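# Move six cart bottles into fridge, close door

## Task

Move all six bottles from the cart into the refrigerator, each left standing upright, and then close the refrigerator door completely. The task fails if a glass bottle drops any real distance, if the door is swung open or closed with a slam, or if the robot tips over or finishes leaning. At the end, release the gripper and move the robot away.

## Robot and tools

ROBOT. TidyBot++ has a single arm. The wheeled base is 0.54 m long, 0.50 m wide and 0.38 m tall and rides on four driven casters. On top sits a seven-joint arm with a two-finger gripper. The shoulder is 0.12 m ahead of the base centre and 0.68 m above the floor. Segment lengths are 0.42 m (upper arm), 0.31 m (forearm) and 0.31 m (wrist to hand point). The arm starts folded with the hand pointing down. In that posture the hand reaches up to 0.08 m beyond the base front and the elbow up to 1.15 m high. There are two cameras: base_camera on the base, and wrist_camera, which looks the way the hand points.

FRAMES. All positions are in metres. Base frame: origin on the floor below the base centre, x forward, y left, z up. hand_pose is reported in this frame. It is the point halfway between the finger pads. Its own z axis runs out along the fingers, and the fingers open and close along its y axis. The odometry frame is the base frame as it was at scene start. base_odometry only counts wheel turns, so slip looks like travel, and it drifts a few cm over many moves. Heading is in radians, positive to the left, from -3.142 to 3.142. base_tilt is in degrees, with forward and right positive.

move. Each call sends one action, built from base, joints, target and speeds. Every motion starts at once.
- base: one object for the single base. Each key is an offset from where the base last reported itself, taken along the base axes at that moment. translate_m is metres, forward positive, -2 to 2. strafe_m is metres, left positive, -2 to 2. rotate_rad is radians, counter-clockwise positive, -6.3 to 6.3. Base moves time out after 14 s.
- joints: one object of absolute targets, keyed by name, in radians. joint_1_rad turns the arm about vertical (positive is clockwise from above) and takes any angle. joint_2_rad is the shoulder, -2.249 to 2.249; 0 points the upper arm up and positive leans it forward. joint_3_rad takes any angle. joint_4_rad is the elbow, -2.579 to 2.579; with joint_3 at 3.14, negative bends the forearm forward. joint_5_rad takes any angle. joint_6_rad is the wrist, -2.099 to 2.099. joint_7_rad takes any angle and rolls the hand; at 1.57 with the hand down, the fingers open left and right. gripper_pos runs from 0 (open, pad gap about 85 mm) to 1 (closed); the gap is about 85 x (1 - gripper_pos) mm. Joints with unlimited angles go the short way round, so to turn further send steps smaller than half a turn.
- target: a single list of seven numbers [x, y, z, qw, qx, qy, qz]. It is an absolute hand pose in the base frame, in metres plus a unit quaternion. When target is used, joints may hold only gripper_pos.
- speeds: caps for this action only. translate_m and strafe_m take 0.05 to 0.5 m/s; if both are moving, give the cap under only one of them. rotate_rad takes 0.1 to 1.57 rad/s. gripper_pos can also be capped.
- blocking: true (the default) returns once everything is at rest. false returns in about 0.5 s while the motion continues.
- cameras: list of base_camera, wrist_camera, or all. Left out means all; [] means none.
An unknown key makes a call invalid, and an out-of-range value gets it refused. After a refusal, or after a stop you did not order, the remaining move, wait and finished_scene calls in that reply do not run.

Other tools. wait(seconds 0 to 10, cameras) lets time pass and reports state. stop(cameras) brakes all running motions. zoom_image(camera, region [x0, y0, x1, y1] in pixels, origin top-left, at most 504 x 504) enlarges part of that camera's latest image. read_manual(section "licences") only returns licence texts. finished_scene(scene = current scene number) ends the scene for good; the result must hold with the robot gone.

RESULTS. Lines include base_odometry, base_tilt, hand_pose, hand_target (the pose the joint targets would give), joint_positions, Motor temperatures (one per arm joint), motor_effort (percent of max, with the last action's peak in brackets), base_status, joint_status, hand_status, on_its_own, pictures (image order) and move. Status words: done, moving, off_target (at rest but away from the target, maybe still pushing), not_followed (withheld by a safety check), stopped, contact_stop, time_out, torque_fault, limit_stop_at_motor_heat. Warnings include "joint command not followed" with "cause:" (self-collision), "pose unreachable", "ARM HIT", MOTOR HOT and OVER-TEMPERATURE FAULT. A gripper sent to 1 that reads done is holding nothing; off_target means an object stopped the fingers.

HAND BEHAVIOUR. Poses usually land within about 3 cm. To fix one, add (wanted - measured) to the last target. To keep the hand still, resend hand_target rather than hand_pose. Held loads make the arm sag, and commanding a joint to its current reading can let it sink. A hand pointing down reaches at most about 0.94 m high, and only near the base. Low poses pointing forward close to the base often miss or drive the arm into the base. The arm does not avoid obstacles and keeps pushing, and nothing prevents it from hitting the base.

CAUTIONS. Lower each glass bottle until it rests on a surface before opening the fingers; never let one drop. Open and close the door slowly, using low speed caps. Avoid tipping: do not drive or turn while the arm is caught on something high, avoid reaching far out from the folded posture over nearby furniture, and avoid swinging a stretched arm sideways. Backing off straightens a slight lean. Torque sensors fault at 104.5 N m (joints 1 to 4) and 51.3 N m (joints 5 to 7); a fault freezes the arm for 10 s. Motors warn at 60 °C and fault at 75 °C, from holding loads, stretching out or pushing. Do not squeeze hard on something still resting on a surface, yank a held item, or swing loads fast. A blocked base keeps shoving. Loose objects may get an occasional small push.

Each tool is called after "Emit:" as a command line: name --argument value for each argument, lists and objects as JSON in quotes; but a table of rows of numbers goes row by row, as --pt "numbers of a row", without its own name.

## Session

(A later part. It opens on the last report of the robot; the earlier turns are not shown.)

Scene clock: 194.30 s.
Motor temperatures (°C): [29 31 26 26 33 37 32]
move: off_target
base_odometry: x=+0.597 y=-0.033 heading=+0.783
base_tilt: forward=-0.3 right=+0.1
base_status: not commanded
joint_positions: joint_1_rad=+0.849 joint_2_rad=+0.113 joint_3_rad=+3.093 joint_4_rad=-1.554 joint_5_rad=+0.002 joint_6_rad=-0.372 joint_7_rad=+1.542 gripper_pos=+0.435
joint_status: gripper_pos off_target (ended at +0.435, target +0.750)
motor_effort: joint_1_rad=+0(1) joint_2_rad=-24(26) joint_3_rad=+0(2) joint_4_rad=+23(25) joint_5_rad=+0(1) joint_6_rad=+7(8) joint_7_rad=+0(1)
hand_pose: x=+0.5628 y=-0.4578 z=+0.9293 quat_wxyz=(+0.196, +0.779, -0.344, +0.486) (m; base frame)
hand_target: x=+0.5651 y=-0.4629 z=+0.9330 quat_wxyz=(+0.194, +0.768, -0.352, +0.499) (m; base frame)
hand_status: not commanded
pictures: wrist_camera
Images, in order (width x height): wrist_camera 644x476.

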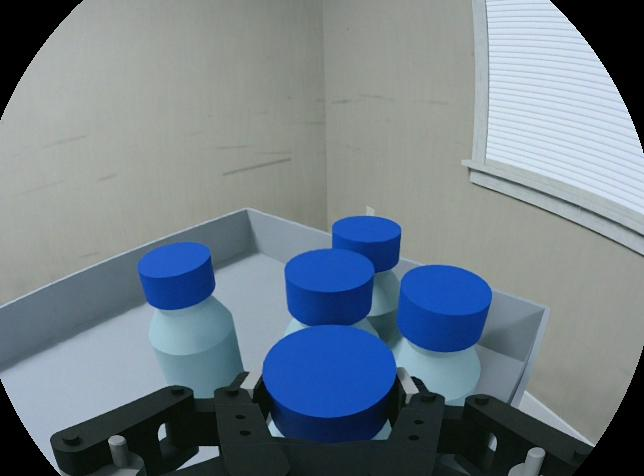

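Emit:
move --joints '{"joint_2_rad": 0.125, "joint_4_rad": -1.42, "joint_6_rad": -0.475}' --cameras '[]'

Emit:
move --joints '{"joint_2_rad": 0.166, "joint_4_rad": -0.88, "joint_6_rad": -1.0}' --cameras '["wrist_camera"]'

Scene clock: 195.97 s.
Motor temperatures (°C): [29 31 26 26 33 37 32]
move: off_target
base_odometry: x=+0.597 y=-0.033 heading=+0.783
base_tilt: forward=-0.3 right=+0.1
base_status: not commanded
joint_positions: joint_1_rad=+0.849 joint_2_rad=+0.128 joint_3_rad=+3.093 joint_4_rad=-1.464 joint_5_rad=+0.002 joint_6_rad=-0.442 joint_7_rad=+1.542 gripper_pos=+0.435
joint_status: joint_4_rad off_target (ended at -1.464, target -1.420); the others done
motor_effort: joint_1_rad=+1(1) joint_2_rad=-29(30) joint_3_rad=+0(1) joint_4_rad=+27(28) joint_5_rad=+0(1) joint_6_rad=+10(10) joint_7_rad=+0(1)
hand_pose: x=+0.5683 y=-0.4641 z=+0.9533 quat_wxyz=(+0.196, +0.778, -0.344, +0.488) (m; base frame)
hand_target: x=+0.5674 y=-0.4657 z=+0.9724 quat_wxyz=(+0.192, +0.770, -0.353, +0.496) (m; base frame)
hand_status: not commanded
pictures: none
No camera images: "cameras" was empty.

Scene clock: 198.03 s.
Motor temperatures (°C): [29 31 26 26 33 37 32]
move: off_target
base_odometry: x=+0.597 y=-0.033 heading=+0.783
base_tilt: forward=-0.3 right=+0.1
base_status: not commanded
joint_positions: joint_1_rad=+0.849 joint_2_rad=+0.162 joint_3_rad=+3.093 joint_4_rad=-0.924 joint_5_rad=+0.002 joint_6_rad=-0.959 joint_7_rad=+1.542 gripper_pos=+0.435
joint_status: joint_4_rad off_target (ended at -0.924, target -0.880); the others done
motor_effort: joint_1_rad=+1(1) joint_2_rad=-29(31) joint_3_rad=+0(1) joint_4_rad=+25(29) joint_5_rad=+0(1) joint_6_rad=+10(10) joint_7_rad=+0(1)
hand_pose: x=+0.5504 y=-0.4485 z=+1.1014 quat_wxyz=(+0.194, +0.780, -0.346, +0.484) (m; base frame)
hand_target: x=+0.5462 y=-0.4461 z=+1.1121 quat_wxyz=(+0.188, +0.776, -0.356, +0.486) (m; base frame)
hand_status: not commanded
pictures: wrist_camera
Images, in order (width x height): wrist_camera 644x476.

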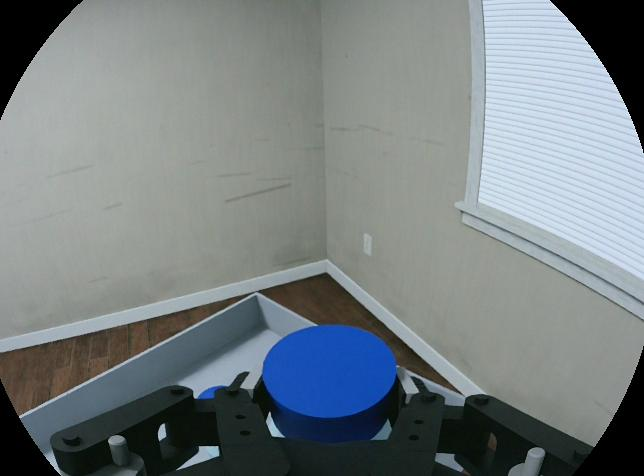

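Emit:
move --base '{"translate_m": -0.55}' --speeds '{"translate_m": 0.4}' --cameras '[]'

Emit:
move --base '{"translate_m": 0.657, "strafe_m": 0.686, "rotate_rad": 1.247}' --joints '{"joint_1_rad": -0.028, "joint_2_rad": 0.17, "joint_4_rad": -0.77, "joint_6_rad": -1.11}' --speeds '{"translate_m": 0.5, "rotate_rad": 0.7}' --cameras '["all"]'

Scene clock: 202.30 s.
Motor temperatures (°C): [29 31 26 26 33 37 32]
move: done
base_odometry: x=+0.208 y=-0.421 heading=+0.783
base_tilt: forward=-0.3 right=+0.1
base_status: done
joint_positions: joint_1_rad=+0.853 joint_2_rad=+0.170 joint_3_rad=+3.093 joint_4_rad=-0.923 joint_5_rad=+0.002 joint_6_rad=-0.965 joint_7_rad=+1.542 gripper_pos=+0.435
joint_status: not commanded
motor_effort: joint_1_rad=+0(5) joint_2_rad=-28(34) joint_3_rad=+0(3) joint_4_rad=+25(26) joint_5_rad=+0(1) joint_6_rad=+10(10) joint_7_rad=+0(1)
hand_pose: x=+0.5500 y=-0.4522 z=+1.0957 quat_wxyz=(+0.193, +0.782, -0.349, +0.478) (m; base frame)
hand_target: x=+0.5462 y=-0.4461 z=+1.1121 quat_wxyz=(+0.188, +0.776, -0.356, +0.486) (m; base frame)
hand_status: not commanded
pictures: none
No camera images: "cameras" was empty.

Scene clock: 205.70 s.
Motor temperatures (°C): [29 31 26 26 33 37 32]
move: off_target
base_odometry: x=+0.189 y=+0.529 heading=+2.032
base_tilt: forward=-0.3 right=+0.1
base_status: done
joint_positions: joint_1_rad=-0.025 joint_2_rad=+0.180 joint_3_rad=+3.099 joint_4_rad=-0.815 joint_5_rad=+0.002 joint_6_rad=-1.071 joint_7_rad=+1.542 gripper_pos=+0.435
joint_status: joint_4_rad off_target (ended at -0.815, target -0.770); the others done
motor_effort: joint_1_rad=+1(7) joint_2_rad=-29(33) joint_3_rad=+0(6) joint_4_rad=+24(26) joint_5_rad=-1(3) joint_6_rad=+9(10) joint_7_rad=+0(1)
hand_pose: x=+0.7300 y=+0.0379 z=+1.1192 quat_wxyz=(-0.026, +0.859, +0.014, +0.512) (m; base frame)
hand_target: x=+0.7180 y=+0.0440 z=+1.1386 quat_wxyz=(-0.038, +0.855, +0.009, +0.518) (m; base frame)
hand_status: not commanded
pictures: base_camera, wrist_camera
Images, in order (width x height): base_camera 644x364, wrist_camera 644x476.

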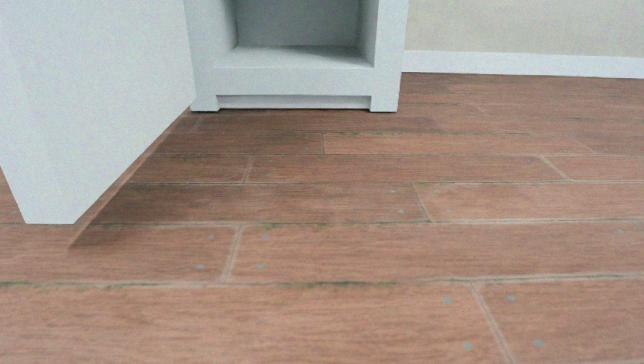

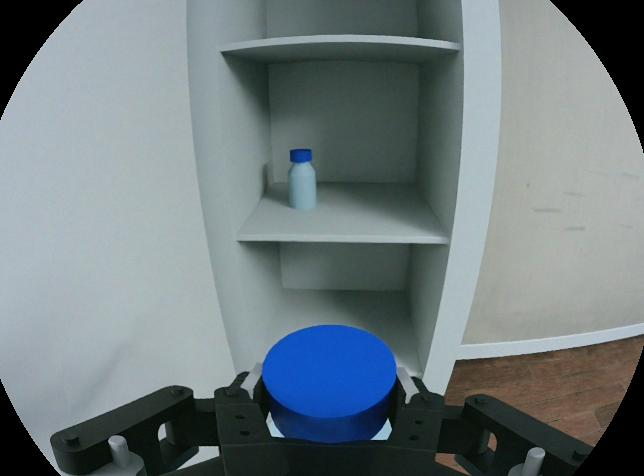

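Emit:
move --base '{"translate_m": 0.70}' --speeds '{"translate_m": 0.3}' --cameras '["wrist_camera"]'

Emit:
move --joints '{"joint_2_rad": 0.154, "joint_4_rad": -0.91, "joint_6_rad": -0.97}' --cameras '["wrist_camera"]'

Scene clock: 210.20 s.
Motor temperatures (°C): [29 31 26 26 33 37 32]
move: done
base_odometry: x=-0.122 y=+1.156 heading=+2.031
base_tilt: forward=-0.3 right=+0.1
base_status: done
joint_positions: joint_1_rad=-0.025 joint_2_rad=+0.180 joint_3_rad=+3.099 joint_4_rad=-0.811 joint_5_rad=+0.002 joint_6_rad=-1.075 joint_7_rad=+1.542 gripper_pos=+0.435
joint_status: not commanded
motor_effort: joint_1_rad=+0(4) joint_2_rad=-28(32) joint_3_rad=+0(3) joint_4_rad=+24(25) joint_5_rad=+0(2) joint_6_rad=+9(10) joint_7_rad=+0(1)
hand_pose: x=+0.7295 y=+0.0382 z=+1.1201 quat_wxyz=(-0.027, +0.859, +0.014, +0.512) (m; base frame)
hand_target: x=+0.7180 y=+0.0440 z=+1.1386 quat_wxyz=(-0.038, +0.855, +0.009, +0.518) (m; base frame)
hand_status: not commanded
pictures: wrist_camera
Images, in order (width x height): wrist_camera 644x476.

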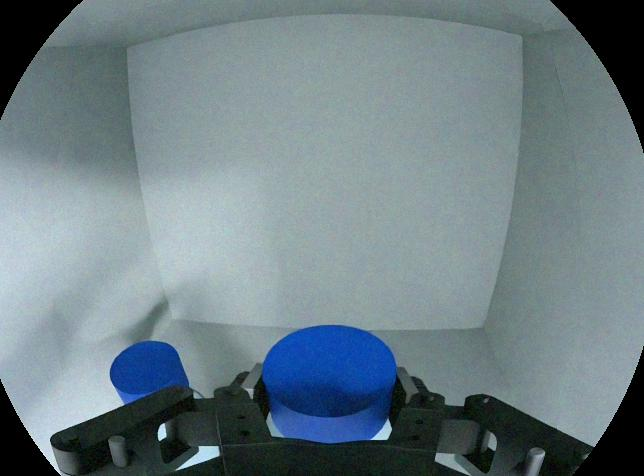

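Scene clock: 211.23 s.
Motor temperatures (°C): [29 31 26 26 33 37 32]
move: done
base_odometry: x=-0.122 y=+1.156 heading=+2.031
base_tilt: forward=-0.3 right=+0.1
base_status: not commanded
joint_positions: joint_1_rad=-0.025 joint_2_rad=+0.169 joint_3_rad=+3.099 joint_4_rad=-0.923 joint_5_rad=+0.002 joint_6_rad=-1.021 joint_7_rad=+1.542 gripper_pos=+0.435
joint_status: all done
motor_effort: joint_1_rad=+1(1) joint_2_rad=-28(31) joint_3_rad=+0(1) joint_4_rad=+24(26) joint_5_rad=+0(1) joint_6_rad=+8(10) joint_7_rad=+0(1)
hand_pose: x=+0.7335 y=+0.0390 z=+1.0814 quat_wxyz=(-0.025, +0.870, +0.015, +0.492) (m; base frame)
hand_target: x=+0.7345 y=+0.0459 z=+1.1113 quat_wxyz=(-0.038, +0.850, +0.009, +0.525) (m; base frame)
hand_status: not commanded
pictures: wrist_camera
Images, in order (width x height): wrist_camera 644x476.

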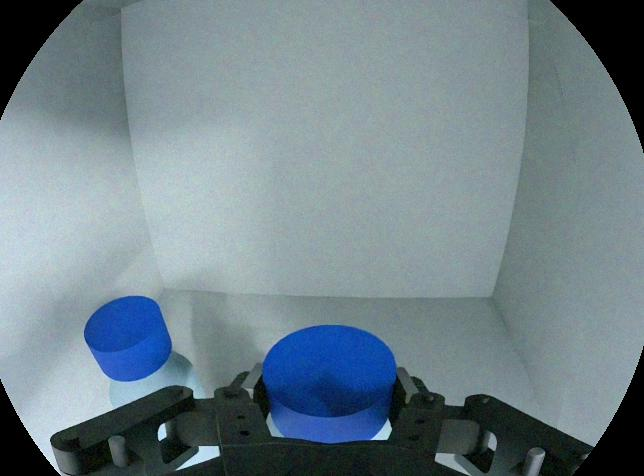

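Emit:
move --joints '{"joint_2_rad": 0.152, "joint_4_rad": -0.94, "joint_6_rad": -0.88}' --cameras '[]'

Emit:
move --joints '{"joint_2_rad": 0.150, "joint_4_rad": -0.98, "joint_6_rad": -0.84}' --cameras '[]'

Emit:
move --joints '{"joint_2_rad": 0.148, "joint_4_rad": -1.02, "joint_6_rad": -0.80}' --cameras '["wrist_camera"]'

Scene clock: 212.60 s.
Motor temperatures (°C): [29 31 26 26 33 37 32]
move: done
base_odometry: x=-0.122 y=+1.156 heading=+2.031
base_tilt: forward=-0.3 right=+0.1
base_status: not commanded
joint_positions: joint_1_rad=-0.025 joint_2_rad=+0.167 joint_3_rad=+3.099 joint_4_rad=-0.951 joint_5_rad=+0.002 joint_6_rad=-0.926 joint_7_rad=+1.542 gripper_pos=+0.435
joint_status: all done
motor_effort: joint_1_rad=+1(1) joint_2_rad=-29(31) joint_3_rad=+0(1) joint_4_rad=+25(26) joint_5_rad=+0(1) joint_6_rad=+9(10) joint_7_rad=+0(1)
hand_pose: x=+0.7467 y=+0.0399 z=+1.0926 quat_wxyz=(-0.027, +0.853, +0.014, +0.521) (m; base frame)
hand_target: x=+0.7459 y=+0.0467 z=+1.1212 quat_wxyz=(-0.039, +0.834, +0.009, +0.551) (m; base frame)
hand_status: not commanded
pictures: none
No camera images: "cameras" was empty.

Scene clock: 213.30 s.
Motor temperatures (°C): [29 31 26 26 33 37 32]
move: done
base_odometry: x=-0.122 y=+1.156 heading=+2.031
base_tilt: forward=-0.3 right=+0.1
base_status: not commanded
joint_positions: joint_1_rad=-0.025 joint_2_rad=+0.163 joint_3_rad=+3.099 joint_4_rad=-0.992 joint_5_rad=+0.002 joint_6_rad=-0.890 joint_7_rad=+1.542 gripper_pos=+0.435
joint_status: all done
motor_effort: joint_1_rad=+1(1) joint_2_rad=-28(32) joint_3_rad=+0(0) joint_4_rad=+25(27) joint_5_rad=+0(1) joint_6_rad=+9(10) joint_7_rad=+0(1)
hand_pose: x=+0.7501 y=+0.0403 z=+1.0820 quat_wxyz=(-0.027, +0.853, +0.015, +0.521) (m; base frame)
hand_target: x=+0.7506 y=+0.0472 z=+1.1112 quat_wxyz=(-0.039, +0.833, +0.009, +0.552) (m; base frame)
hand_status: not commanded
pictures: none
No camera images: "cameras" was empty.

Scene clock: 214.00 s.
Motor temperatures (°C): [29 31 26 26 33 37 32]
move: done
base_odometry: x=-0.122 y=+1.156 heading=+2.031
base_tilt: forward=-0.3 right=+0.1
base_status: not commanded
joint_positions: joint_1_rad=-0.025 joint_2_rad=+0.161 joint_3_rad=+3.099 joint_4_rad=-1.032 joint_5_rad=+0.002 joint_6_rad=-0.850 joint_7_rad=+1.542 gripper_pos=+0.435
joint_status: all done
motor_effort: joint_1_rad=+0(1) joint_2_rad=-28(32) joint_3_rad=+0(0) joint_4_rad=+25(27) joint_5_rad=+0(1) joint_6_rad=+9(10) joint_7_rad=+0(1)
hand_pose: x=+0.7539 y=+0.0407 z=+1.0714 quat_wxyz=(-0.027, +0.853, +0.015, +0.521) (m; base frame)
hand_target: x=+0.7549 y=+0.0477 z=+1.1010 quat_wxyz=(-0.039, +0.833, +0.009, +0.552) (m; base frame)
hand_status: not commanded
pictures: wrist_camera
Images, in order (width x height): wrist_camera 644x476.

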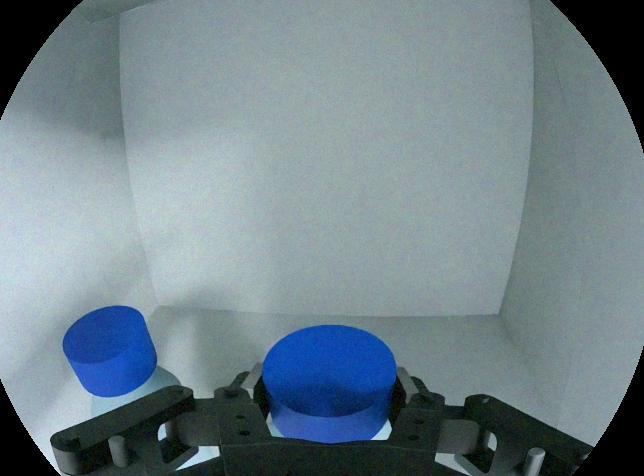

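Emit:
move --joints '{"joint_2_rad": 0.146, "joint_4_rad": -1.055, "joint_6_rad": -0.765}' --cameras '[]'

Emit:
move --joints '{"joint_2_rad": 0.144, "joint_4_rad": -1.09, "joint_6_rad": -0.73}' --cameras '[]'

Emit:
move --joints '{"joint_2_rad": 0.142, "joint_4_rad": -1.125, "joint_6_rad": -0.695}' --cameras '["wrist_camera"]'

Scene clock: 215.23 s.
Motor temperatures (°C): [29 31 26 26 33 37 32]
move: done
base_odometry: x=-0.122 y=+1.156 heading=+2.031
base_tilt: forward=-0.3 right=+0.1
base_status: not commanded
joint_positions: joint_1_rad=-0.025 joint_2_rad=+0.159 joint_3_rad=+3.099 joint_4_rad=-1.065 joint_5_rad=+0.002 joint_6_rad=-0.814 joint_7_rad=+1.542 gripper_pos=+0.435
joint_status: all done
motor_effort: joint_1_rad=+1(2) joint_2_rad=-28(31) joint_3_rad=+0(1) joint_4_rad=+25(26) joint_5_rad=+0(1) joint_6_rad=+10(10) joint_7_rad=+0(1)
hand_pose: x=+0.7573 y=+0.0410 z=+1.0643 quat_wxyz=(-0.027, +0.851, +0.015, +0.524) (m; base frame)
hand_target: x=+0.7582 y=+0.0480 z=+1.0921 quat_wxyz=(-0.039, +0.832, +0.009, +0.553) (m; base frame)
hand_status: not commanded
pictures: none
No camera images: "cameras" was empty.

Scene clock: 215.90 s.
Motor temperatures (°C): [29 31 26 26 33 37 32]
move: done
base_odometry: x=-0.122 y=+1.156 heading=+2.031
base_tilt: forward=-0.3 right=+0.1
base_status: not commanded
joint_positions: joint_1_rad=-0.025 joint_2_rad=+0.150 joint_3_rad=+3.099 joint_4_rad=-1.093 joint_5_rad=+0.002 joint_6_rad=-0.777 joint_7_rad=+1.542 gripper_pos=+0.435
joint_status: all done
motor_effort: joint_1_rad=+0(1) joint_2_rad=-28(29) joint_3_rad=+0(1) joint_4_rad=+25(25) joint_5_rad=+0(1) joint_6_rad=+9(10) joint_7_rad=+0(1)
hand_pose: x=+0.7580 y=+0.0412 z=+1.0644 quat_wxyz=(-0.027, +0.847, +0.015, +0.531) (m; base frame)
hand_target: x=+0.7612 y=+0.0483 z=+1.0830 quat_wxyz=(-0.039, +0.832, +0.009, +0.554) (m; base frame)
hand_status: not commanded
pictures: none
No camera images: "cameras" was empty.

Scene clock: 216.57 s.
Motor temperatures (°C): [29 31 26 26 33 37 32]
move: done
base_odometry: x=-0.122 y=+1.156 heading=+2.031
base_tilt: forward=-0.3 right=+0.1
base_status: not commanded
joint_positions: joint_1_rad=-0.025 joint_2_rad=+0.140 joint_3_rad=+3.099 joint_4_rad=-1.121 joint_5_rad=+0.002 joint_6_rad=-0.739 joint_7_rad=+1.542 gripper_pos=+0.435
joint_status: all done
motor_effort: joint_1_rad=+1(1) joint_2_rad=-26(28) joint_3_rad=+1(1) joint_4_rad=+24(26) joint_5_rad=+0(1) joint_6_rad=+9(9) joint_7_rad=+0(1)
hand_pose: x=+0.7583 y=+0.0415 z=+1.0644 quat_wxyz=(-0.027, +0.842, +0.015, +0.539) (m; base frame)
hand_target: x=+0.7638 y=+0.0486 z=+1.0739 quat_wxyz=(-0.039, +0.831, +0.009, +0.555) (m; base frame)
hand_status: not commanded
pictures: wrist_camera
Images, in order (width x height): wrist_camera 644x476.

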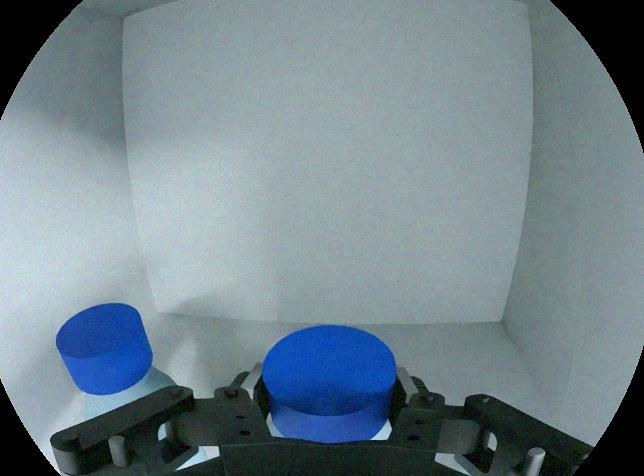

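Emit:
move --joints '{"gripper_pos": 0.22}' --cameras '["wrist_camera"]'

Emit:
move --base '{"translate_m": -0.55}' --speeds '{"translate_m": 0.3}' --cameras '["wrist_camera"]'

Scene clock: 218.37 s.
Motor temperatures (°C): [29 31 26 26 33 37 32]
move: done
base_odometry: x=-0.122 y=+1.156 heading=+2.031
base_tilt: forward=-0.3 right=+0.1
base_status: not commanded
joint_positions: joint_1_rad=-0.025 joint_2_rad=+0.140 joint_3_rad=+3.099 joint_4_rad=-1.122 joint_5_rad=+0.002 joint_6_rad=-0.730 joint_7_rad=+1.542 gripper_pos=+0.220
joint_status: all done
motor_effort: joint_1_rad=+1(1) joint_2_rad=-26(27) joint_3_rad=+0(0) joint_4_rad=+22(24) joint_5_rad=+0(1) joint_6_rad=+7(9) joint_7_rad=+0(1)
hand_pose: x=+0.7594 y=+0.0415 z=+1.0673 quat_wxyz=(-0.027, +0.839, +0.015, +0.543) (m; base frame)
hand_target: x=+0.7638 y=+0.0486 z=+1.0739 quat_wxyz=(-0.039, +0.831, +0.009, +0.555) (m; base frame)
hand_status: not commanded
pictures: wrist_camera
Images, in order (width x height): wrist_camera 644x476.

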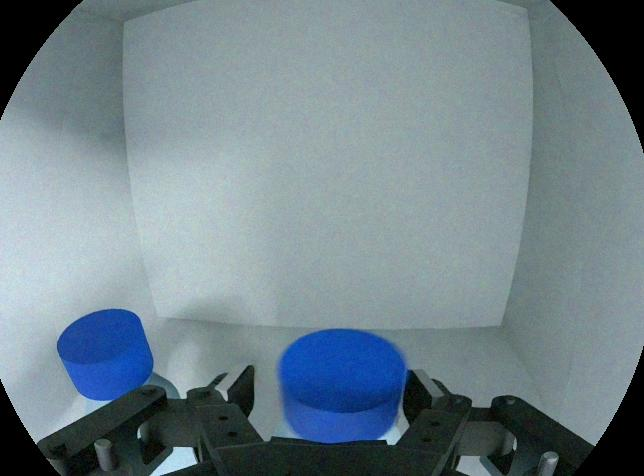

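Scene clock: 221.13 s.
Motor temperatures (°C): [29 31 26 26 33 37 32]
move: done
base_odometry: x=+0.122 y=+0.663 heading=+2.031
base_tilt: forward=-0.3 right=+0.1
base_status: done
joint_positions: joint_1_rad=-0.026 joint_2_rad=+0.128 joint_3_rad=+3.099 joint_4_rad=-1.122 joint_5_rad=+0.002 joint_6_rad=-0.728 joint_7_rad=+1.542 gripper_pos=+0.220
joint_status: not commanded
motor_effort: joint_1_rad=+1(6) joint_2_rad=-25(31) joint_3_rad=+1(4) joint_4_rad=+23(24) joint_5_rad=+0(2) joint_6_rad=+7(8) joint_7_rad=+0(1)
hand_pose: x=+0.7549 y=+0.0426 z=+1.0751 quat_wxyz=(-0.028, +0.835, +0.016, +0.549) (m; base frame)
hand_target: x=+0.7638 y=+0.0486 z=+1.0739 quat_wxyz=(-0.039, +0.831, +0.009, +0.555) (m; base frame)
hand_status: not commanded
pictures: wrist_camera
Images, in order (width x height): wrist_camera 644x476.

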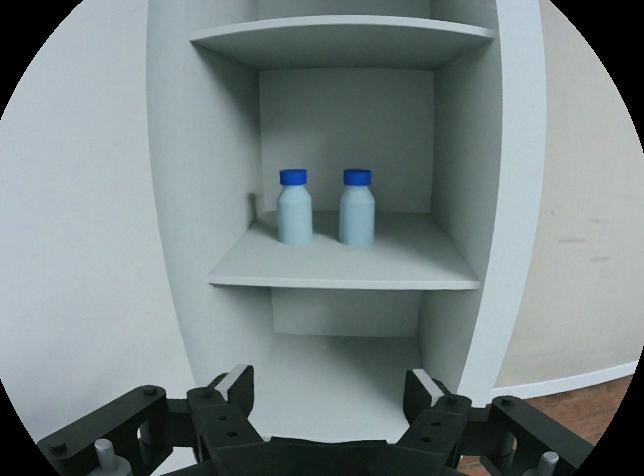

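Emit:
move --base '{"translate_m": -1.405, "strafe_m": -0.094, "rotate_rad": -1.248}' --joints '{"joint_1_rad": 0.048, "joint_2_rad": 0.155, "joint_4_rad": -1.1, "joint_6_rad": -0.82, "gripper_pos": 0.2}' --cameras '["wrist_camera"]'

Emit:
move --joints '{"joint_2_rad": 0.14, "joint_4_rad": -1.3, "joint_6_rad": -0.61}' --cameras '["wrist_camera"]'

Scene clock: 228.40 s.
Motor temperatures (°C): [29 31 26 26 33 37 32]
move: done
base_odometry: x=+0.831 y=-0.554 heading=+0.782
base_tilt: forward=-0.3 right=+0.1
base_status: done
joint_positions: joint_1_rad=+0.048 joint_2_rad=+0.152 joint_3_rad=+3.092 joint_4_rad=-1.121 joint_5_rad=+0.002 joint_6_rad=-0.783 joint_7_rad=+1.542 gripper_pos=+0.200
joint_status: all done
motor_effort: joint_1_rad=+0(6) joint_2_rad=-26(30) joint_3_rad=+0(4) joint_4_rad=+22(24) joint_5_rad=+1(2) joint_6_rad=+7(8) joint_7_rad=+0(1)
hand_pose: x=+0.7580 y=-0.0012 z=+1.0451 quat_wxyz=(-0.010, +0.856, -0.014, +0.517) (m; base frame)
hand_target: x=+0.7547 y=-0.0005 z=+1.0450 quat_wxyz=(-0.017, +0.861, -0.024, +0.508) (m; base frame)
hand_status: not commanded
pictures: wrist_camera
Images, in order (width x height): wrist_camera 644x476.

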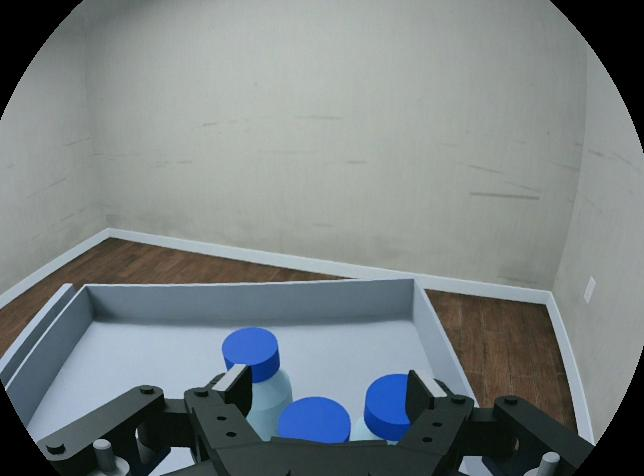

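Scene clock: 229.57 s.
Motor temperatures (°C): [29 31 26 26 33 37 32]
move: done
base_odometry: x=+0.831 y=-0.554 heading=+0.782
base_tilt: forward=-0.3 right=+0.1
base_status: not commanded
joint_positions: joint_1_rad=+0.048 joint_2_rad=+0.139 joint_3_rad=+3.092 joint_4_rad=-1.294 joint_5_rad=+0.002 joint_6_rad=-0.652 joint_7_rad=+1.542 gripper_pos=+0.200
joint_status: all done
motor_effort: joint_1_rad=+1(1) joint_2_rad=-26(28) joint_3_rad=+0(1) joint_4_rad=+23(25) joint_5_rad=+0(1) joint_6_rad=+7(8) joint_7_rad=+0(1)
hand_pose: x=+0.7592 y=-0.0004 z=+0.9884 quat_wxyz=(-0.009, +0.864, -0.013, +0.504) (m; base frame)
hand_target: x=+0.7650 y=+0.0001 z=+0.9961 quat_wxyz=(-0.017, +0.854, -0.023, +0.519) (m; base frame)
hand_status: not commanded
pictures: wrist_camera
Images, in order (width x height): wrist_camera 644x476.

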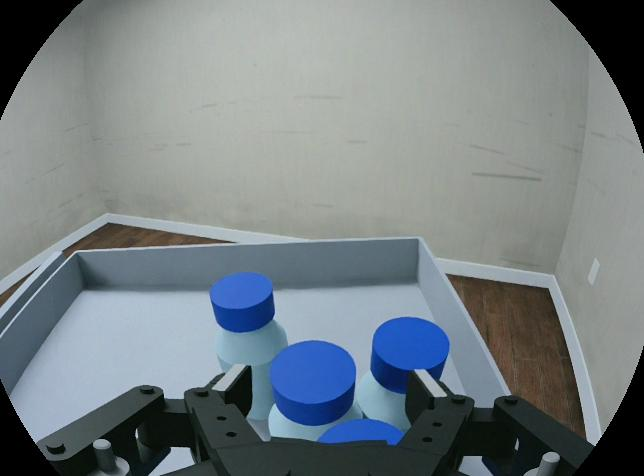

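Emit:
move --base '{"translate_m": -0.008, "strafe_m": -0.015}' --speeds '{"translate_m": 0.2}' --cameras '[]'

Emit:
move --joints '{"joint_2_rad": 0.122, "joint_4_rad": -1.47, "joint_6_rad": -0.43}' --cameras '["wrist_camera"]'

Scene clock: 232.00 s.
Motor temperatures (°C): [29 31 26 26 33 37 32]
move: done
base_odometry: x=+0.836 y=-0.570 heading=+0.782
base_tilt: forward=-0.3 right=+0.1
base_status: done
joint_positions: joint_1_rad=+0.051 joint_2_rad=+0.135 joint_3_rad=+3.092 joint_4_rad=-1.294 joint_5_rad=+0.002 joint_6_rad=-0.649 joint_7_rad=+1.542 gripper_pos=+0.200
joint_status: not commanded
motor_effort: joint_1_rad=+1(3) joint_2_rad=-25(28) joint_3_rad=+0(2) joint_4_rad=+23(24) joint_5_rad=+0(1) joint_6_rad=+7(7) joint_7_rad=+1(1)
hand_pose: x=+0.7582 y=-0.0027 z=+0.9923 quat_wxyz=(-0.008, +0.862, -0.015, +0.507) (m; base frame)
hand_target: x=+0.7650 y=+0.0001 z=+0.9961 quat_wxyz=(-0.017, +0.854, -0.023, +0.519) (m; base frame)
hand_status: not commanded
pictures: none
No camera images: "cameras" was empty.

Scene clock: 233.40 s.
Motor temperatures (°C): [29 31 26 26 33 37 32]
move: done
base_odometry: x=+0.836 y=-0.570 heading=+0.782
base_tilt: forward=-0.3 right=+0.1
base_status: not commanded
joint_positions: joint_1_rad=+0.051 joint_2_rad=+0.122 joint_3_rad=+3.092 joint_4_rad=-1.464 joint_5_rad=+0.002 joint_6_rad=-0.471 joint_7_rad=+1.542 gripper_pos=+0.200
joint_status: all done
motor_effort: joint_1_rad=+0(1) joint_2_rad=-25(27) joint_3_rad=+0(0) joint_4_rad=+23(25) joint_5_rad=+0(1) joint_6_rad=+7(8) joint_7_rad=+0(1)
hand_pose: x=+0.7592 y=-0.0021 z=+0.9492 quat_wxyz=(-0.008, +0.856, -0.014, +0.516) (m; base frame)
hand_target: x=+0.7640 y=+0.0006 z=+0.9572 quat_wxyz=(-0.017, +0.847, -0.023, +0.531) (m; base frame)
hand_status: not commanded
pictures: wrist_camera
Images, in order (width x height): wrist_camera 644x476.

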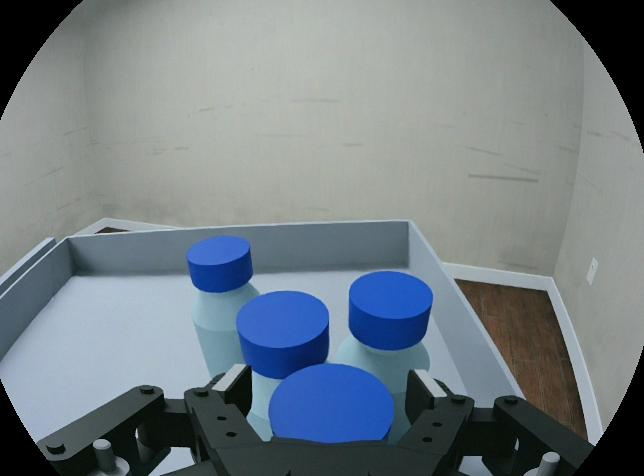

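Emit:
move --joints '{"joint_2_rad": 0.118, "joint_4_rad": -1.55, "joint_6_rad": -0.345}' --cameras '["wrist_camera"]'

Scene clock: 234.80 s.
Motor temperatures (°C): [29 31 26 26 33 37 32]
move: done
base_odometry: x=+0.836 y=-0.570 heading=+0.782
base_tilt: forward=-0.3 right=+0.1
base_status: not commanded
joint_positions: joint_1_rad=+0.051 joint_2_rad=+0.116 joint_3_rad=+3.092 joint_4_rad=-1.545 joint_5_rad=+0.002 joint_6_rad=-0.385 joint_7_rad=+1.542 gripper_pos=+0.200
joint_status: all done
motor_effort: joint_1_rad=+0(1) joint_2_rad=-25(27) joint_3_rad=+0(1) joint_4_rad=+23(24) joint_5_rad=+0(1) joint_6_rad=+7(8) joint_7_rad=+0(1)
hand_pose: x=+0.7571 y=-0.0018 z=+0.9294 quat_wxyz=(-0.008, +0.853, -0.014, +0.521) (m; base frame)
hand_target: x=+0.7621 y=+0.0007 z=+0.9361 quat_wxyz=(-0.017, +0.845, -0.023, +0.535) (m; base frame)
hand_status: not commanded
pictures: wrist_camera
Images, in order (width x height): wrist_camera 644x476.

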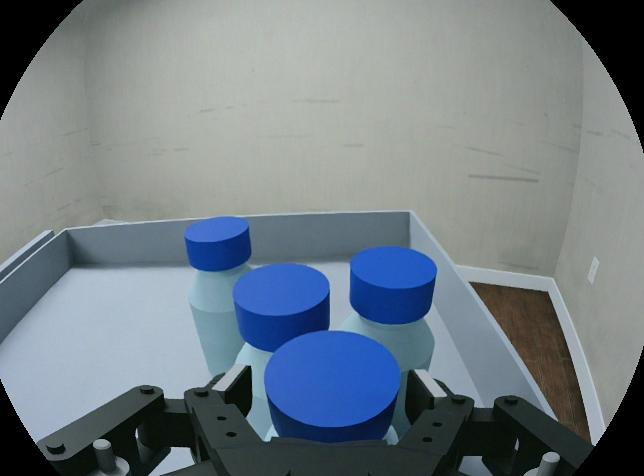

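Emit:
move --joints '{"gripper_pos": 0.75}' --cameras '["wrist_camera"]'

Scene clock: 235.90 s.
Motor temperatures (°C): [29 31 26 26 33 37 32]
move: off_target
base_odometry: x=+0.836 y=-0.570 heading=+0.782
base_tilt: forward=-0.3 right=+0.1
base_status: not commanded
joint_positions: joint_1_rad=+0.052 joint_2_rad=+0.115 joint_3_rad=+3.092 joint_4_rad=-1.545 joint_5_rad=+0.002 joint_6_rad=-0.383 joint_7_rad=+1.542 gripper_pos=+0.432
joint_status: gripper_pos off_target (ended at +0.432, target +0.750)
motor_effort: joint_1_rad=-1(2) joint_2_rad=-25(26) joint_3_rad=-1(2) joint_4_rad=+24(25) joint_5_rad=+0(1) joint_6_rad=+8(8) joint_7_rad=+1(1)
hand_pose: x=+0.7570 y=-0.0019 z=+0.9298 quat_wxyz=(-0.008, +0.853, -0.014, +0.522) (m; base frame)
hand_target: x=+0.7621 y=+0.0007 z=+0.9361 quat_wxyz=(-0.017, +0.845, -0.023, +0.535) (m; base frame)
hand_status: not commanded
pictures: wrist_camera
Images, in order (width x height): wrist_camera 644x476.

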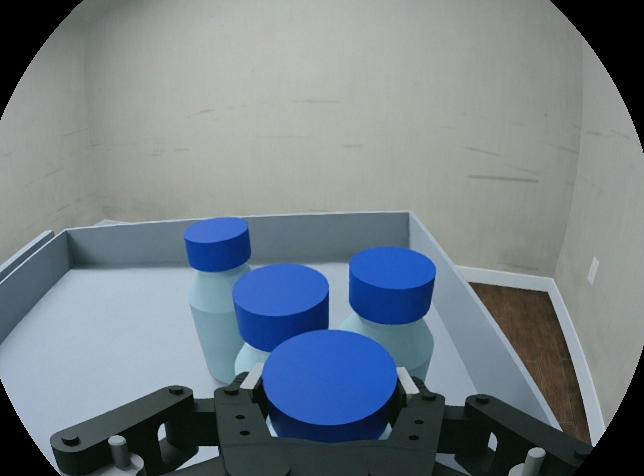

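Emit:
move --joints '{"joint_2_rad": 0.125, "joint_4_rad": -1.42, "joint_6_rad": -0.475}' --cameras '[]'

Emit:
move --joints '{"joint_2_rad": 0.168, "joint_4_rad": -0.84, "joint_6_rad": -1.03}' --cameras '["wrist_camera"]'

Emit:
move --base '{"translate_m": -0.32}' --speeds '{"translate_m": 0.4}' --cameras '[]'

Scene clock: 240.13 s.
Motor temperatures (°C): [29 31 26 26 33 37 32]
move: off_target
base_odometry: x=+0.836 y=-0.570 heading=+0.782
base_tilt: forward=-0.3 right=+0.1
base_status: not commanded
joint_positions: joint_1_rad=+0.052 joint_2_rad=+0.132 joint_3_rad=+3.092 joint_4_rad=-1.482 joint_5_rad=+0.002 joint_6_rad=-0.460 joint_7_rad=+1.542 gripper_pos=+0.432
joint_status: joint_4_rad off_target (ended at -1.482, target -1.420); the others done
motor_effort: joint_1_rad=+0(1) joint_2_rad=-30(32) joint_3_rad=-1(2) joint_4_rad=+29(29) joint_5_rad=+0(1) joint_6_rad=+11(12) joint_7_rad=+0(1)
hand_pose: x=+0.7604 y=-0.0023 z=+0.9352 quat_wxyz=(-0.008, +0.861, -0.015, +0.509) (m; base frame)
hand_target: x=+0.7655 y=+0.0005 z=+0.9724 quat_wxyz=(-0.017, +0.846, -0.023, +0.532) (m; base frame)
hand_status: not commanded
pictures: none
No camera images: "cameras" was empty.

Scene clock: 242.27 s.
Motor temperatures (°C): [29 31 26 26 33 37 32]
move: off_target
base_odometry: x=+0.836 y=-0.570 heading=+0.782
base_tilt: forward=-0.3 right=+0.1
base_status: not commanded
joint_positions: joint_1_rad=+0.052 joint_2_rad=+0.172 joint_3_rad=+3.092 joint_4_rad=-0.893 joint_5_rad=+0.002 joint_6_rad=-0.996 joint_7_rad=+1.542 gripper_pos=+0.432
joint_status: joint_4_rad off_target (ended at -0.893, target -0.840); the others done
motor_effort: joint_1_rad=+1(1) joint_2_rad=-31(34) joint_3_rad=-1(2) joint_4_rad=+26(31) joint_5_rad=+0(1) joint_6_rad=+10(13) joint_7_rad=+0(1)
hand_pose: x=+0.7401 y=-0.0047 z=+1.1024 quat_wxyz=(-0.009, +0.857, -0.016, +0.515) (m; base frame)
hand_target: x=+0.7325 y=-0.0014 z=+1.1244 quat_wxyz=(-0.018, +0.851, -0.023, +0.524) (m; base frame)
hand_status: not commanded
pictures: wrist_camera
Images, in order (width x height): wrist_camera 644x476.

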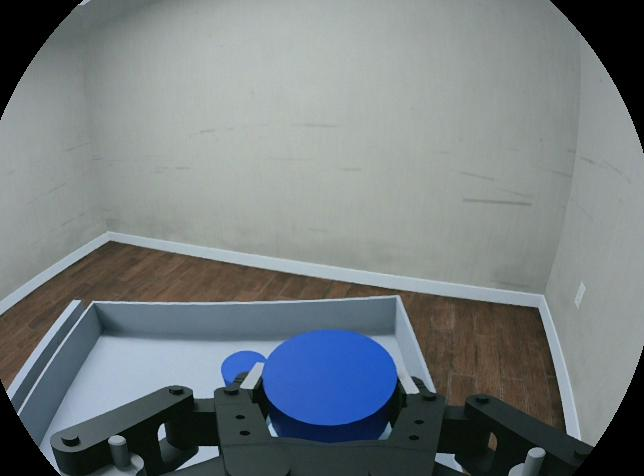

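Scene clock: 244.20 s.
Motor temperatures (°C): [29 31 26 26 33 37 32]
move: done
base_odometry: x=+0.609 y=-0.796 heading=+0.783
base_tilt: forward=-0.3 right=+0.1
base_status: done
joint_positions: joint_1_rad=+0.052 joint_2_rad=+0.179 joint_3_rad=+3.092 joint_4_rad=-0.889 joint_5_rad=+0.002 joint_6_rad=-1.003 joint_7_rad=+1.542 gripper_pos=+0.432
joint_status: not commanded
motor_effort: joint_1_rad=+1(2) joint_2_rad=-30(37) joint_3_rad=+0(1) joint_4_rad=+26(27) joint_5_rad=+0(1) joint_6_rad=+11(11) joint_7_rad=-1(1)
hand_pose: x=+0.7419 y=-0.0047 z=+1.0982 quat_wxyz=(-0.009, +0.860, -0.016, +0.510) (m; base frame)
hand_target: x=+0.7325 y=-0.0014 z=+1.1244 quat_wxyz=(-0.018, +0.851, -0.023, +0.524) (m; base frame)
hand_status: not commanded
pictures: none
No camera images: "cameras" was empty.

Emit:
move --base '{"translate_m": 0.636, "strafe_m": 1.235, "rotate_rad": 1.248}' --joints '{"joint_1_rad": 0.175, "joint_2_rad": 0.168, "joint_4_rad": -0.74, "joint_6_rad": -1.13}' --speeds '{"translate_m": 0.5, "rotate_rad": 0.7}' --cameras '["wrist_camera"]'

Scene clock: 249.13 s.
Motor temperatures (°C): [29 31 26 26 33 37 32]
move: off_target
base_odometry: x=+0.189 y=+0.529 heading=+2.032
base_tilt: forward=-0.3 right=+0.1
base_status: done
joint_positions: joint_1_rad=+0.173 joint_2_rad=+0.186 joint_3_rad=+3.094 joint_4_rad=-0.788 joint_5_rad=+0.002 joint_6_rad=-1.099 joint_7_rad=+1.542 gripper_pos=+0.432
joint_status: joint_4_rad off_target (ended at -0.788, target -0.740); the others done
motor_effort: joint_1_rad=+0(6) joint_2_rad=-29(34) joint_3_rad=+0(4) joint_4_rad=+25(27) joint_5_rad=+1(3) joint_6_rad=+10(11) joint_7_rad=+0(1)
hand_pose: x=+0.7239 y=-0.0797 z=+1.1219 quat_wxyz=(+0.022, +0.858, -0.069, +0.508) (m; base frame)
hand_target: x=+0.7094 y=-0.0770 z=+1.1501 quat_wxyz=(+0.015, +0.848, -0.077, +0.524) (m; base frame)
hand_status: not commanded
pictures: wrist_camera
Images, in order (width x height): wrist_camera 644x476.

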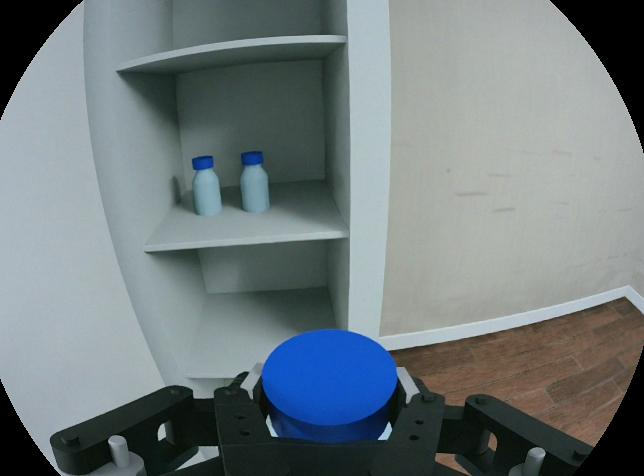

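Emit:
move --base '{"translate_m": 0.70}' --speeds '{"translate_m": 0.3}' --cameras '["wrist_camera"]'

Emit:
move --joints '{"joint_2_rad": 0.154, "joint_4_rad": -0.90, "joint_6_rad": -0.92}' --cameras '[]'

Emit:
move --joints '{"joint_2_rad": 0.152, "joint_4_rad": -0.94, "joint_6_rad": -0.88}' --cameras '["wrist_camera"]'

Scene clock: 253.20 s.
Motor temperatures (°C): [29 31 26 27 33 37 32]
move: done
base_odometry: x=-0.122 y=+1.156 heading=+2.031
base_tilt: forward=-0.3 right=+0.1
base_status: done
joint_positions: joint_1_rad=+0.173 joint_2_rad=+0.186 joint_3_rad=+3.094 joint_4_rad=-0.787 joint_5_rad=+0.002 joint_6_rad=-1.103 joint_7_rad=+1.542 gripper_pos=+0.432
joint_status: not commanded
motor_effort: joint_1_rad=+0(3) joint_2_rad=-30(34) joint_3_rad=+0(1) joint_4_rad=+25(26) joint_5_rad=+0(1) joint_6_rad=+10(11) joint_7_rad=+0(1)
hand_pose: x=+0.7232 y=-0.0796 z=+1.1219 quat_wxyz=(+0.022, +0.858, -0.069, +0.508) (m; base frame)
hand_target: x=+0.7094 y=-0.0770 z=+1.1501 quat_wxyz=(+0.015, +0.848, -0.077, +0.524) (m; base frame)
hand_status: not commanded
pictures: wrist_camera
Images, in order (width x height): wrist_camera 644x476.

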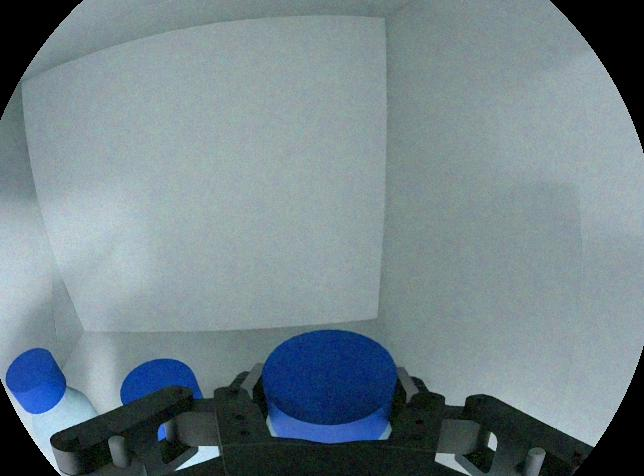

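Scene clock: 254.27 s.
Motor temperatures (°C): [29 31 26 27 33 37 32]
move: done
base_odometry: x=-0.122 y=+1.156 heading=+2.031
base_tilt: forward=-0.3 right=+0.1
base_status: not commanded
joint_positions: joint_1_rad=+0.173 joint_2_rad=+0.177 joint_3_rad=+3.094 joint_4_rad=-0.921 joint_5_rad=+0.002 joint_6_rad=-0.981 joint_7_rad=+1.542 gripper_pos=+0.432
joint_status: all done
motor_effort: joint_1_rad=+1(2) joint_2_rad=-30(33) joint_3_rad=+0(1) joint_4_rad=+26(27) joint_5_rad=+0(1) joint_6_rad=+10(12) joint_7_rad=+0(0)
hand_pose: x=+0.7388 y=-0.0810 z=+1.0880 quat_wxyz=(+0.022, +0.859, -0.069, +0.506) (m; base frame)
hand_target: x=+0.7374 y=-0.0801 z=+1.1310 quat_wxyz=(+0.017, +0.831, -0.076, +0.551) (m; base frame)
hand_status: not commanded
pictures: none
No camera images: "cameras" was empty.

Scene clock: 254.97 s.
Motor temperatures (°C): [29 31 26 27 33 37 32]
move: done
base_odometry: x=-0.122 y=+1.156 heading=+2.031
base_tilt: forward=-0.3 right=+0.1
base_status: not commanded
joint_positions: joint_1_rad=+0.173 joint_2_rad=+0.173 joint_3_rad=+3.094 joint_4_rad=-0.960 joint_5_rad=+0.002 joint_6_rad=-0.938 joint_7_rad=+1.542 gripper_pos=+0.432
joint_status: all done
motor_effort: joint_1_rad=+1(1) joint_2_rad=-30(33) joint_3_rad=+0(1) joint_4_rad=+26(28) joint_5_rad=+0(1) joint_6_rad=+10(11) joint_7_rad=+0(1)
hand_pose: x=+0.7436 y=-0.0814 z=+1.0803 quat_wxyz=(+0.022, +0.857, -0.068, +0.510) (m; base frame)
hand_target: x=+0.7425 y=-0.0806 z=+1.1212 quat_wxyz=(+0.017, +0.830, -0.076, +0.552) (m; base frame)
hand_status: not commanded
pictures: wrist_camera
Images, in order (width x height): wrist_camera 644x476.

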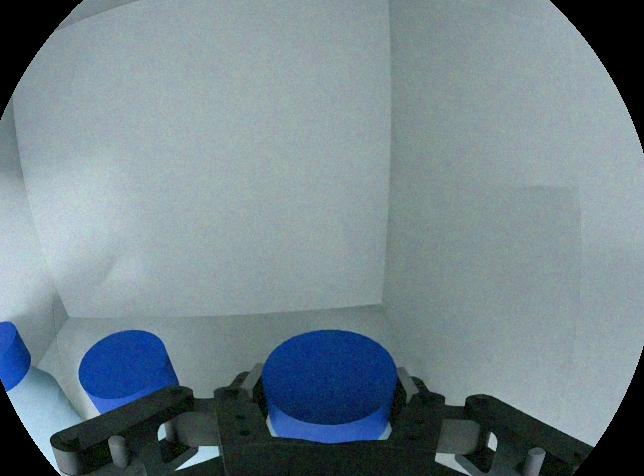

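Emit:
move --joints '{"joint_2_rad": 0.150, "joint_4_rad": -0.975, "joint_6_rad": -0.825}' --cameras '[]'

Emit:
move --joints '{"joint_2_rad": 0.148, "joint_4_rad": -1.015, "joint_6_rad": -0.785}' --cameras '[]'

Emit:
move --joints '{"joint_2_rad": 0.146, "joint_4_rad": -1.05, "joint_6_rad": -0.75}' --cameras '["wrist_camera"]'

Scene clock: 256.17 s.
Motor temperatures (°C): [29 31 26 27 33 37 32]
move: done
base_odometry: x=-0.122 y=+1.156 heading=+2.031
base_tilt: forward=-0.3 right=+0.1
base_status: not commanded
joint_positions: joint_1_rad=+0.173 joint_2_rad=+0.171 joint_3_rad=+3.094 joint_4_rad=-0.995 joint_5_rad=+0.002 joint_6_rad=-0.881 joint_7_rad=+1.542 gripper_pos=+0.432
joint_status: all done
motor_effort: joint_1_rad=+0(1) joint_2_rad=-30(33) joint_3_rad=+0(0) joint_4_rad=+27(28) joint_5_rad=+0(1) joint_6_rad=+10(12) joint_7_rad=+0(1)
hand_pose: x=+0.7503 y=-0.0822 z=+1.0776 quat_wxyz=(+0.023, +0.851, -0.068, +0.520) (m; base frame)
hand_target: x=+0.7488 y=-0.0814 z=+1.1184 quat_wxyz=(+0.017, +0.824, -0.075, +0.561) (m; base frame)
hand_status: not commanded
pictures: none
No camera images: "cameras" was empty.

Scene clock: 256.87 s.
Motor temperatures (°C): [29 31 26 27 33 37 32]
move: done
base_odometry: x=-0.122 y=+1.156 heading=+2.031
base_tilt: forward=-0.3 right=+0.1
base_status: not commanded
joint_positions: joint_1_rad=+0.173 joint_2_rad=+0.169 joint_3_rad=+3.094 joint_4_rad=-1.036 joint_5_rad=+0.002 joint_6_rad=-0.842 joint_7_rad=+1.542 gripper_pos=+0.432
joint_status: all done
motor_effort: joint_1_rad=+1(1) joint_2_rad=-30(33) joint_3_rad=+0(1) joint_4_rad=+27(29) joint_5_rad=+0(1) joint_6_rad=+11(12) joint_7_rad=+0(1)
hand_pose: x=+0.7541 y=-0.0825 z=+1.0665 quat_wxyz=(+0.023, +0.851, -0.068, +0.520) (m; base frame)
hand_target: x=+0.7531 y=-0.0818 z=+1.1082 quat_wxyz=(+0.017, +0.824, -0.075, +0.562) (m; base frame)
hand_status: not commanded
pictures: none
No camera images: "cameras" was empty.

Scene clock: 257.53 s.
Motor temperatures (°C): [29 31 26 27 33 37 32]
move: done
base_odometry: x=-0.122 y=+1.156 heading=+2.031
base_tilt: forward=-0.3 right=+0.1
base_status: not commanded
joint_positions: joint_1_rad=+0.173 joint_2_rad=+0.163 joint_3_rad=+3.094 joint_4_rad=-1.063 joint_5_rad=+0.002 joint_6_rad=-0.803 joint_7_rad=+1.542 gripper_pos=+0.432
joint_status: all done
motor_effort: joint_1_rad=+0(1) joint_2_rad=-30(32) joint_3_rad=+0(1) joint_4_rad=+27(28) joint_5_rad=+0(1) joint_6_rad=+11(11) joint_7_rad=+0(1)
hand_pose: x=+0.7565 y=-0.0827 z=+1.0654 quat_wxyz=(+0.023, +0.847, -0.067, +0.527) (m; base frame)
hand_target: x=+0.7565 y=-0.0821 z=+1.0993 quat_wxyz=(+0.017, +0.823, -0.075, +0.563) (m; base frame)
hand_status: not commanded
pictures: wrist_camera
Images, in order (width x height): wrist_camera 644x476.

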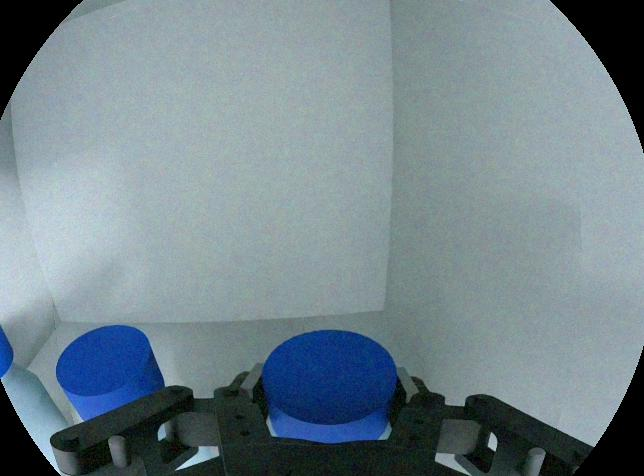

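Emit:
move --joints '{"joint_2_rad": 0.143, "joint_4_rad": -1.10, "joint_6_rad": -0.71}' --cameras '[]'

Emit:
move --joints '{"joint_2_rad": 0.140, "joint_4_rad": -1.14, "joint_6_rad": -0.68}' --cameras '[]'

Emit:
move --joints '{"gripper_pos": 0.35}' --cameras '["wrist_camera"]'

Scene clock: 258.67 s.
Motor temperatures (°C): [29 31 26 27 33 37 32]
move: done
base_odometry: x=-0.122 y=+1.156 heading=+2.031
base_tilt: forward=-0.3 right=+0.1
base_status: not commanded
joint_positions: joint_1_rad=+0.173 joint_2_rad=+0.147 joint_3_rad=+3.094 joint_4_rad=-1.102 joint_5_rad=+0.002 joint_6_rad=-0.759 joint_7_rad=+1.542 gripper_pos=+0.432
joint_status: all done
motor_effort: joint_1_rad=-1(1) joint_2_rad=-28(30) joint_3_rad=-1(2) joint_4_rad=+25(27) joint_5_rad=-1(2) joint_6_rad=+9(10) joint_7_rad=-1(1)
hand_pose: x=+0.7551 y=-0.0821 z=+1.0656 quat_wxyz=(+0.024, +0.841, -0.067, +0.536) (m; base frame)
hand_target: x=+0.7595 y=-0.0823 z=+1.0836 quat_wxyz=(+0.017, +0.825, -0.075, +0.560) (m; base frame)
hand_status: not commanded
pictures: none
No camera images: "cameras" was empty.

Scene clock: 259.33 s.
Motor temperatures (°C): [29 31 26 27 33 37 32]
move: done
base_odometry: x=-0.122 y=+1.156 heading=+2.031
base_tilt: forward=-0.3 right=+0.1
base_status: not commanded
joint_positions: joint_1_rad=+0.173 joint_2_rad=+0.134 joint_3_rad=+3.094 joint_4_rad=-1.133 joint_5_rad=+0.002 joint_6_rad=-0.724 joint_7_rad=+1.542 gripper_pos=+0.432
joint_status: all done
motor_effort: joint_1_rad=-2(2) joint_2_rad=-25(28) joint_3_rad=-2(2) joint_4_rad=+24(25) joint_5_rad=-1(2) joint_6_rad=+9(9) joint_7_rad=-1(1)
hand_pose: x=+0.7537 y=-0.0817 z=+1.0657 quat_wxyz=(+0.025, +0.836, -0.066, +0.543) (m; base frame)
hand_target: x=+0.7610 y=-0.0824 z=+1.0707 quat_wxyz=(+0.017, +0.827, -0.076, +0.557) (m; base frame)
hand_status: not commanded
pictures: none
No camera images: "cameras" was empty.

Scene clock: 260.17 s.
Motor temperatures (°C): [29 31 26 27 33 37 32]
move: done
base_odometry: x=-0.122 y=+1.156 heading=+2.031
base_tilt: forward=-0.3 right=+0.1
base_status: not commanded
joint_positions: joint_1_rad=+0.173 joint_2_rad=+0.134 joint_3_rad=+3.094 joint_4_rad=-1.134 joint_5_rad=+0.002 joint_6_rad=-0.715 joint_7_rad=+1.542 gripper_pos=+0.350
joint_status: all done
motor_effort: joint_1_rad=+1(2) joint_2_rad=-25(28) joint_3_rad=+0(3) joint_4_rad=+23(24) joint_5_rad=+0(2) joint_6_rad=+8(9) joint_7_rad=+0(1)
hand_pose: x=+0.7547 y=-0.0819 z=+1.0679 quat_wxyz=(+0.025, +0.834, -0.066, +0.547) (m; base frame)
hand_target: x=+0.7610 y=-0.0824 z=+1.0707 quat_wxyz=(+0.017, +0.827, -0.076, +0.557) (m; base frame)
hand_status: not commanded
pictures: wrist_camera
Images, in order (width x height): wrist_camera 644x476.

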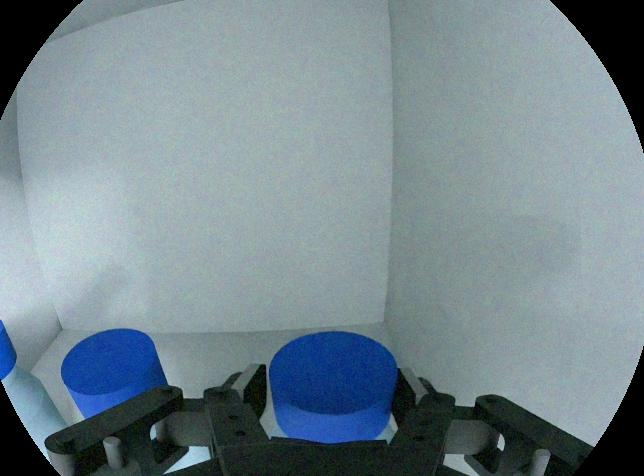

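Emit:
move --joints '{"gripper_pos": 0.2}' --cameras '[]'

Emit:
move --base '{"translate_m": -0.55, "strafe_m": 0.02}' --speeds '{"translate_m": 0.3}' --cameras '["wrist_camera"]'

Scene clock: 261.30 s.
Motor temperatures (°C): [29 31 26 27 33 37 32]
move: done
base_odometry: x=-0.122 y=+1.156 heading=+2.031
base_tilt: forward=-0.3 right=+0.1
base_status: not commanded
joint_positions: joint_1_rad=+0.173 joint_2_rad=+0.134 joint_3_rad=+3.094 joint_4_rad=-1.134 joint_5_rad=+0.002 joint_6_rad=-0.715 joint_7_rad=+1.542 gripper_pos=+0.200
joint_status: all done
motor_effort: joint_1_rad=+1(1) joint_2_rad=-25(26) joint_3_rad=+0(1) joint_4_rad=+23(23) joint_5_rad=+0(1) joint_6_rad=+7(8) joint_7_rad=+1(1)
hand_pose: x=+0.7547 y=-0.0819 z=+1.0679 quat_wxyz=(+0.025, +0.834, -0.066, +0.547) (m; base frame)
hand_target: x=+0.7610 y=-0.0824 z=+1.0707 quat_wxyz=(+0.017, +0.827, -0.076, +0.557) (m; base frame)
hand_status: not commanded
pictures: none
No camera images: "cameras" was empty.

Scene clock: 264.10 s.
Motor temperatures (°C): [29 31 26 27 33 37 32]
move: done
base_odometry: x=+0.104 y=+0.654 heading=+2.031
base_tilt: forward=-0.3 right=+0.1
base_status: done
joint_positions: joint_1_rad=+0.174 joint_2_rad=+0.126 joint_3_rad=+3.094 joint_4_rad=-1.135 joint_5_rad=+0.002 joint_6_rad=-0.714 joint_7_rad=+1.542 gripper_pos=+0.200
joint_status: not commanded
motor_effort: joint_1_rad=+1(5) joint_2_rad=-23(29) joint_3_rad=+0(4) joint_4_rad=+23(24) joint_5_rad=+0(2) joint_6_rad=+7(8) joint_7_rad=+0(1)
hand_pose: x=+0.7516 y=-0.0822 z=+1.0729 quat_wxyz=(+0.026, +0.832, -0.066, +0.550) (m; base frame)
hand_target: x=+0.7610 y=-0.0824 z=+1.0707 quat_wxyz=(+0.017, +0.827, -0.076, +0.557) (m; base frame)
hand_status: not commanded
pictures: wrist_camera
Images, in order (width x height): wrist_camera 644x476.

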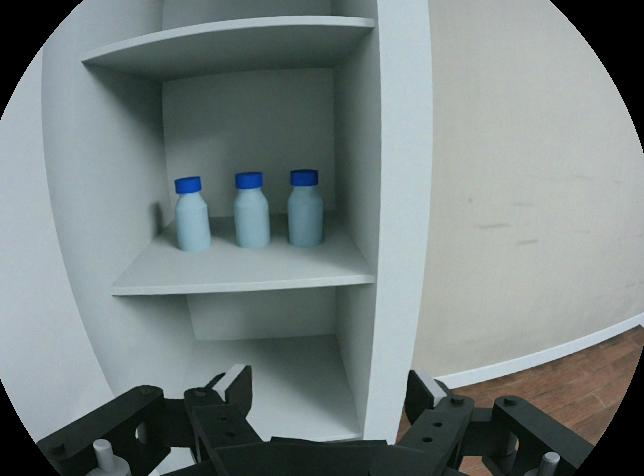

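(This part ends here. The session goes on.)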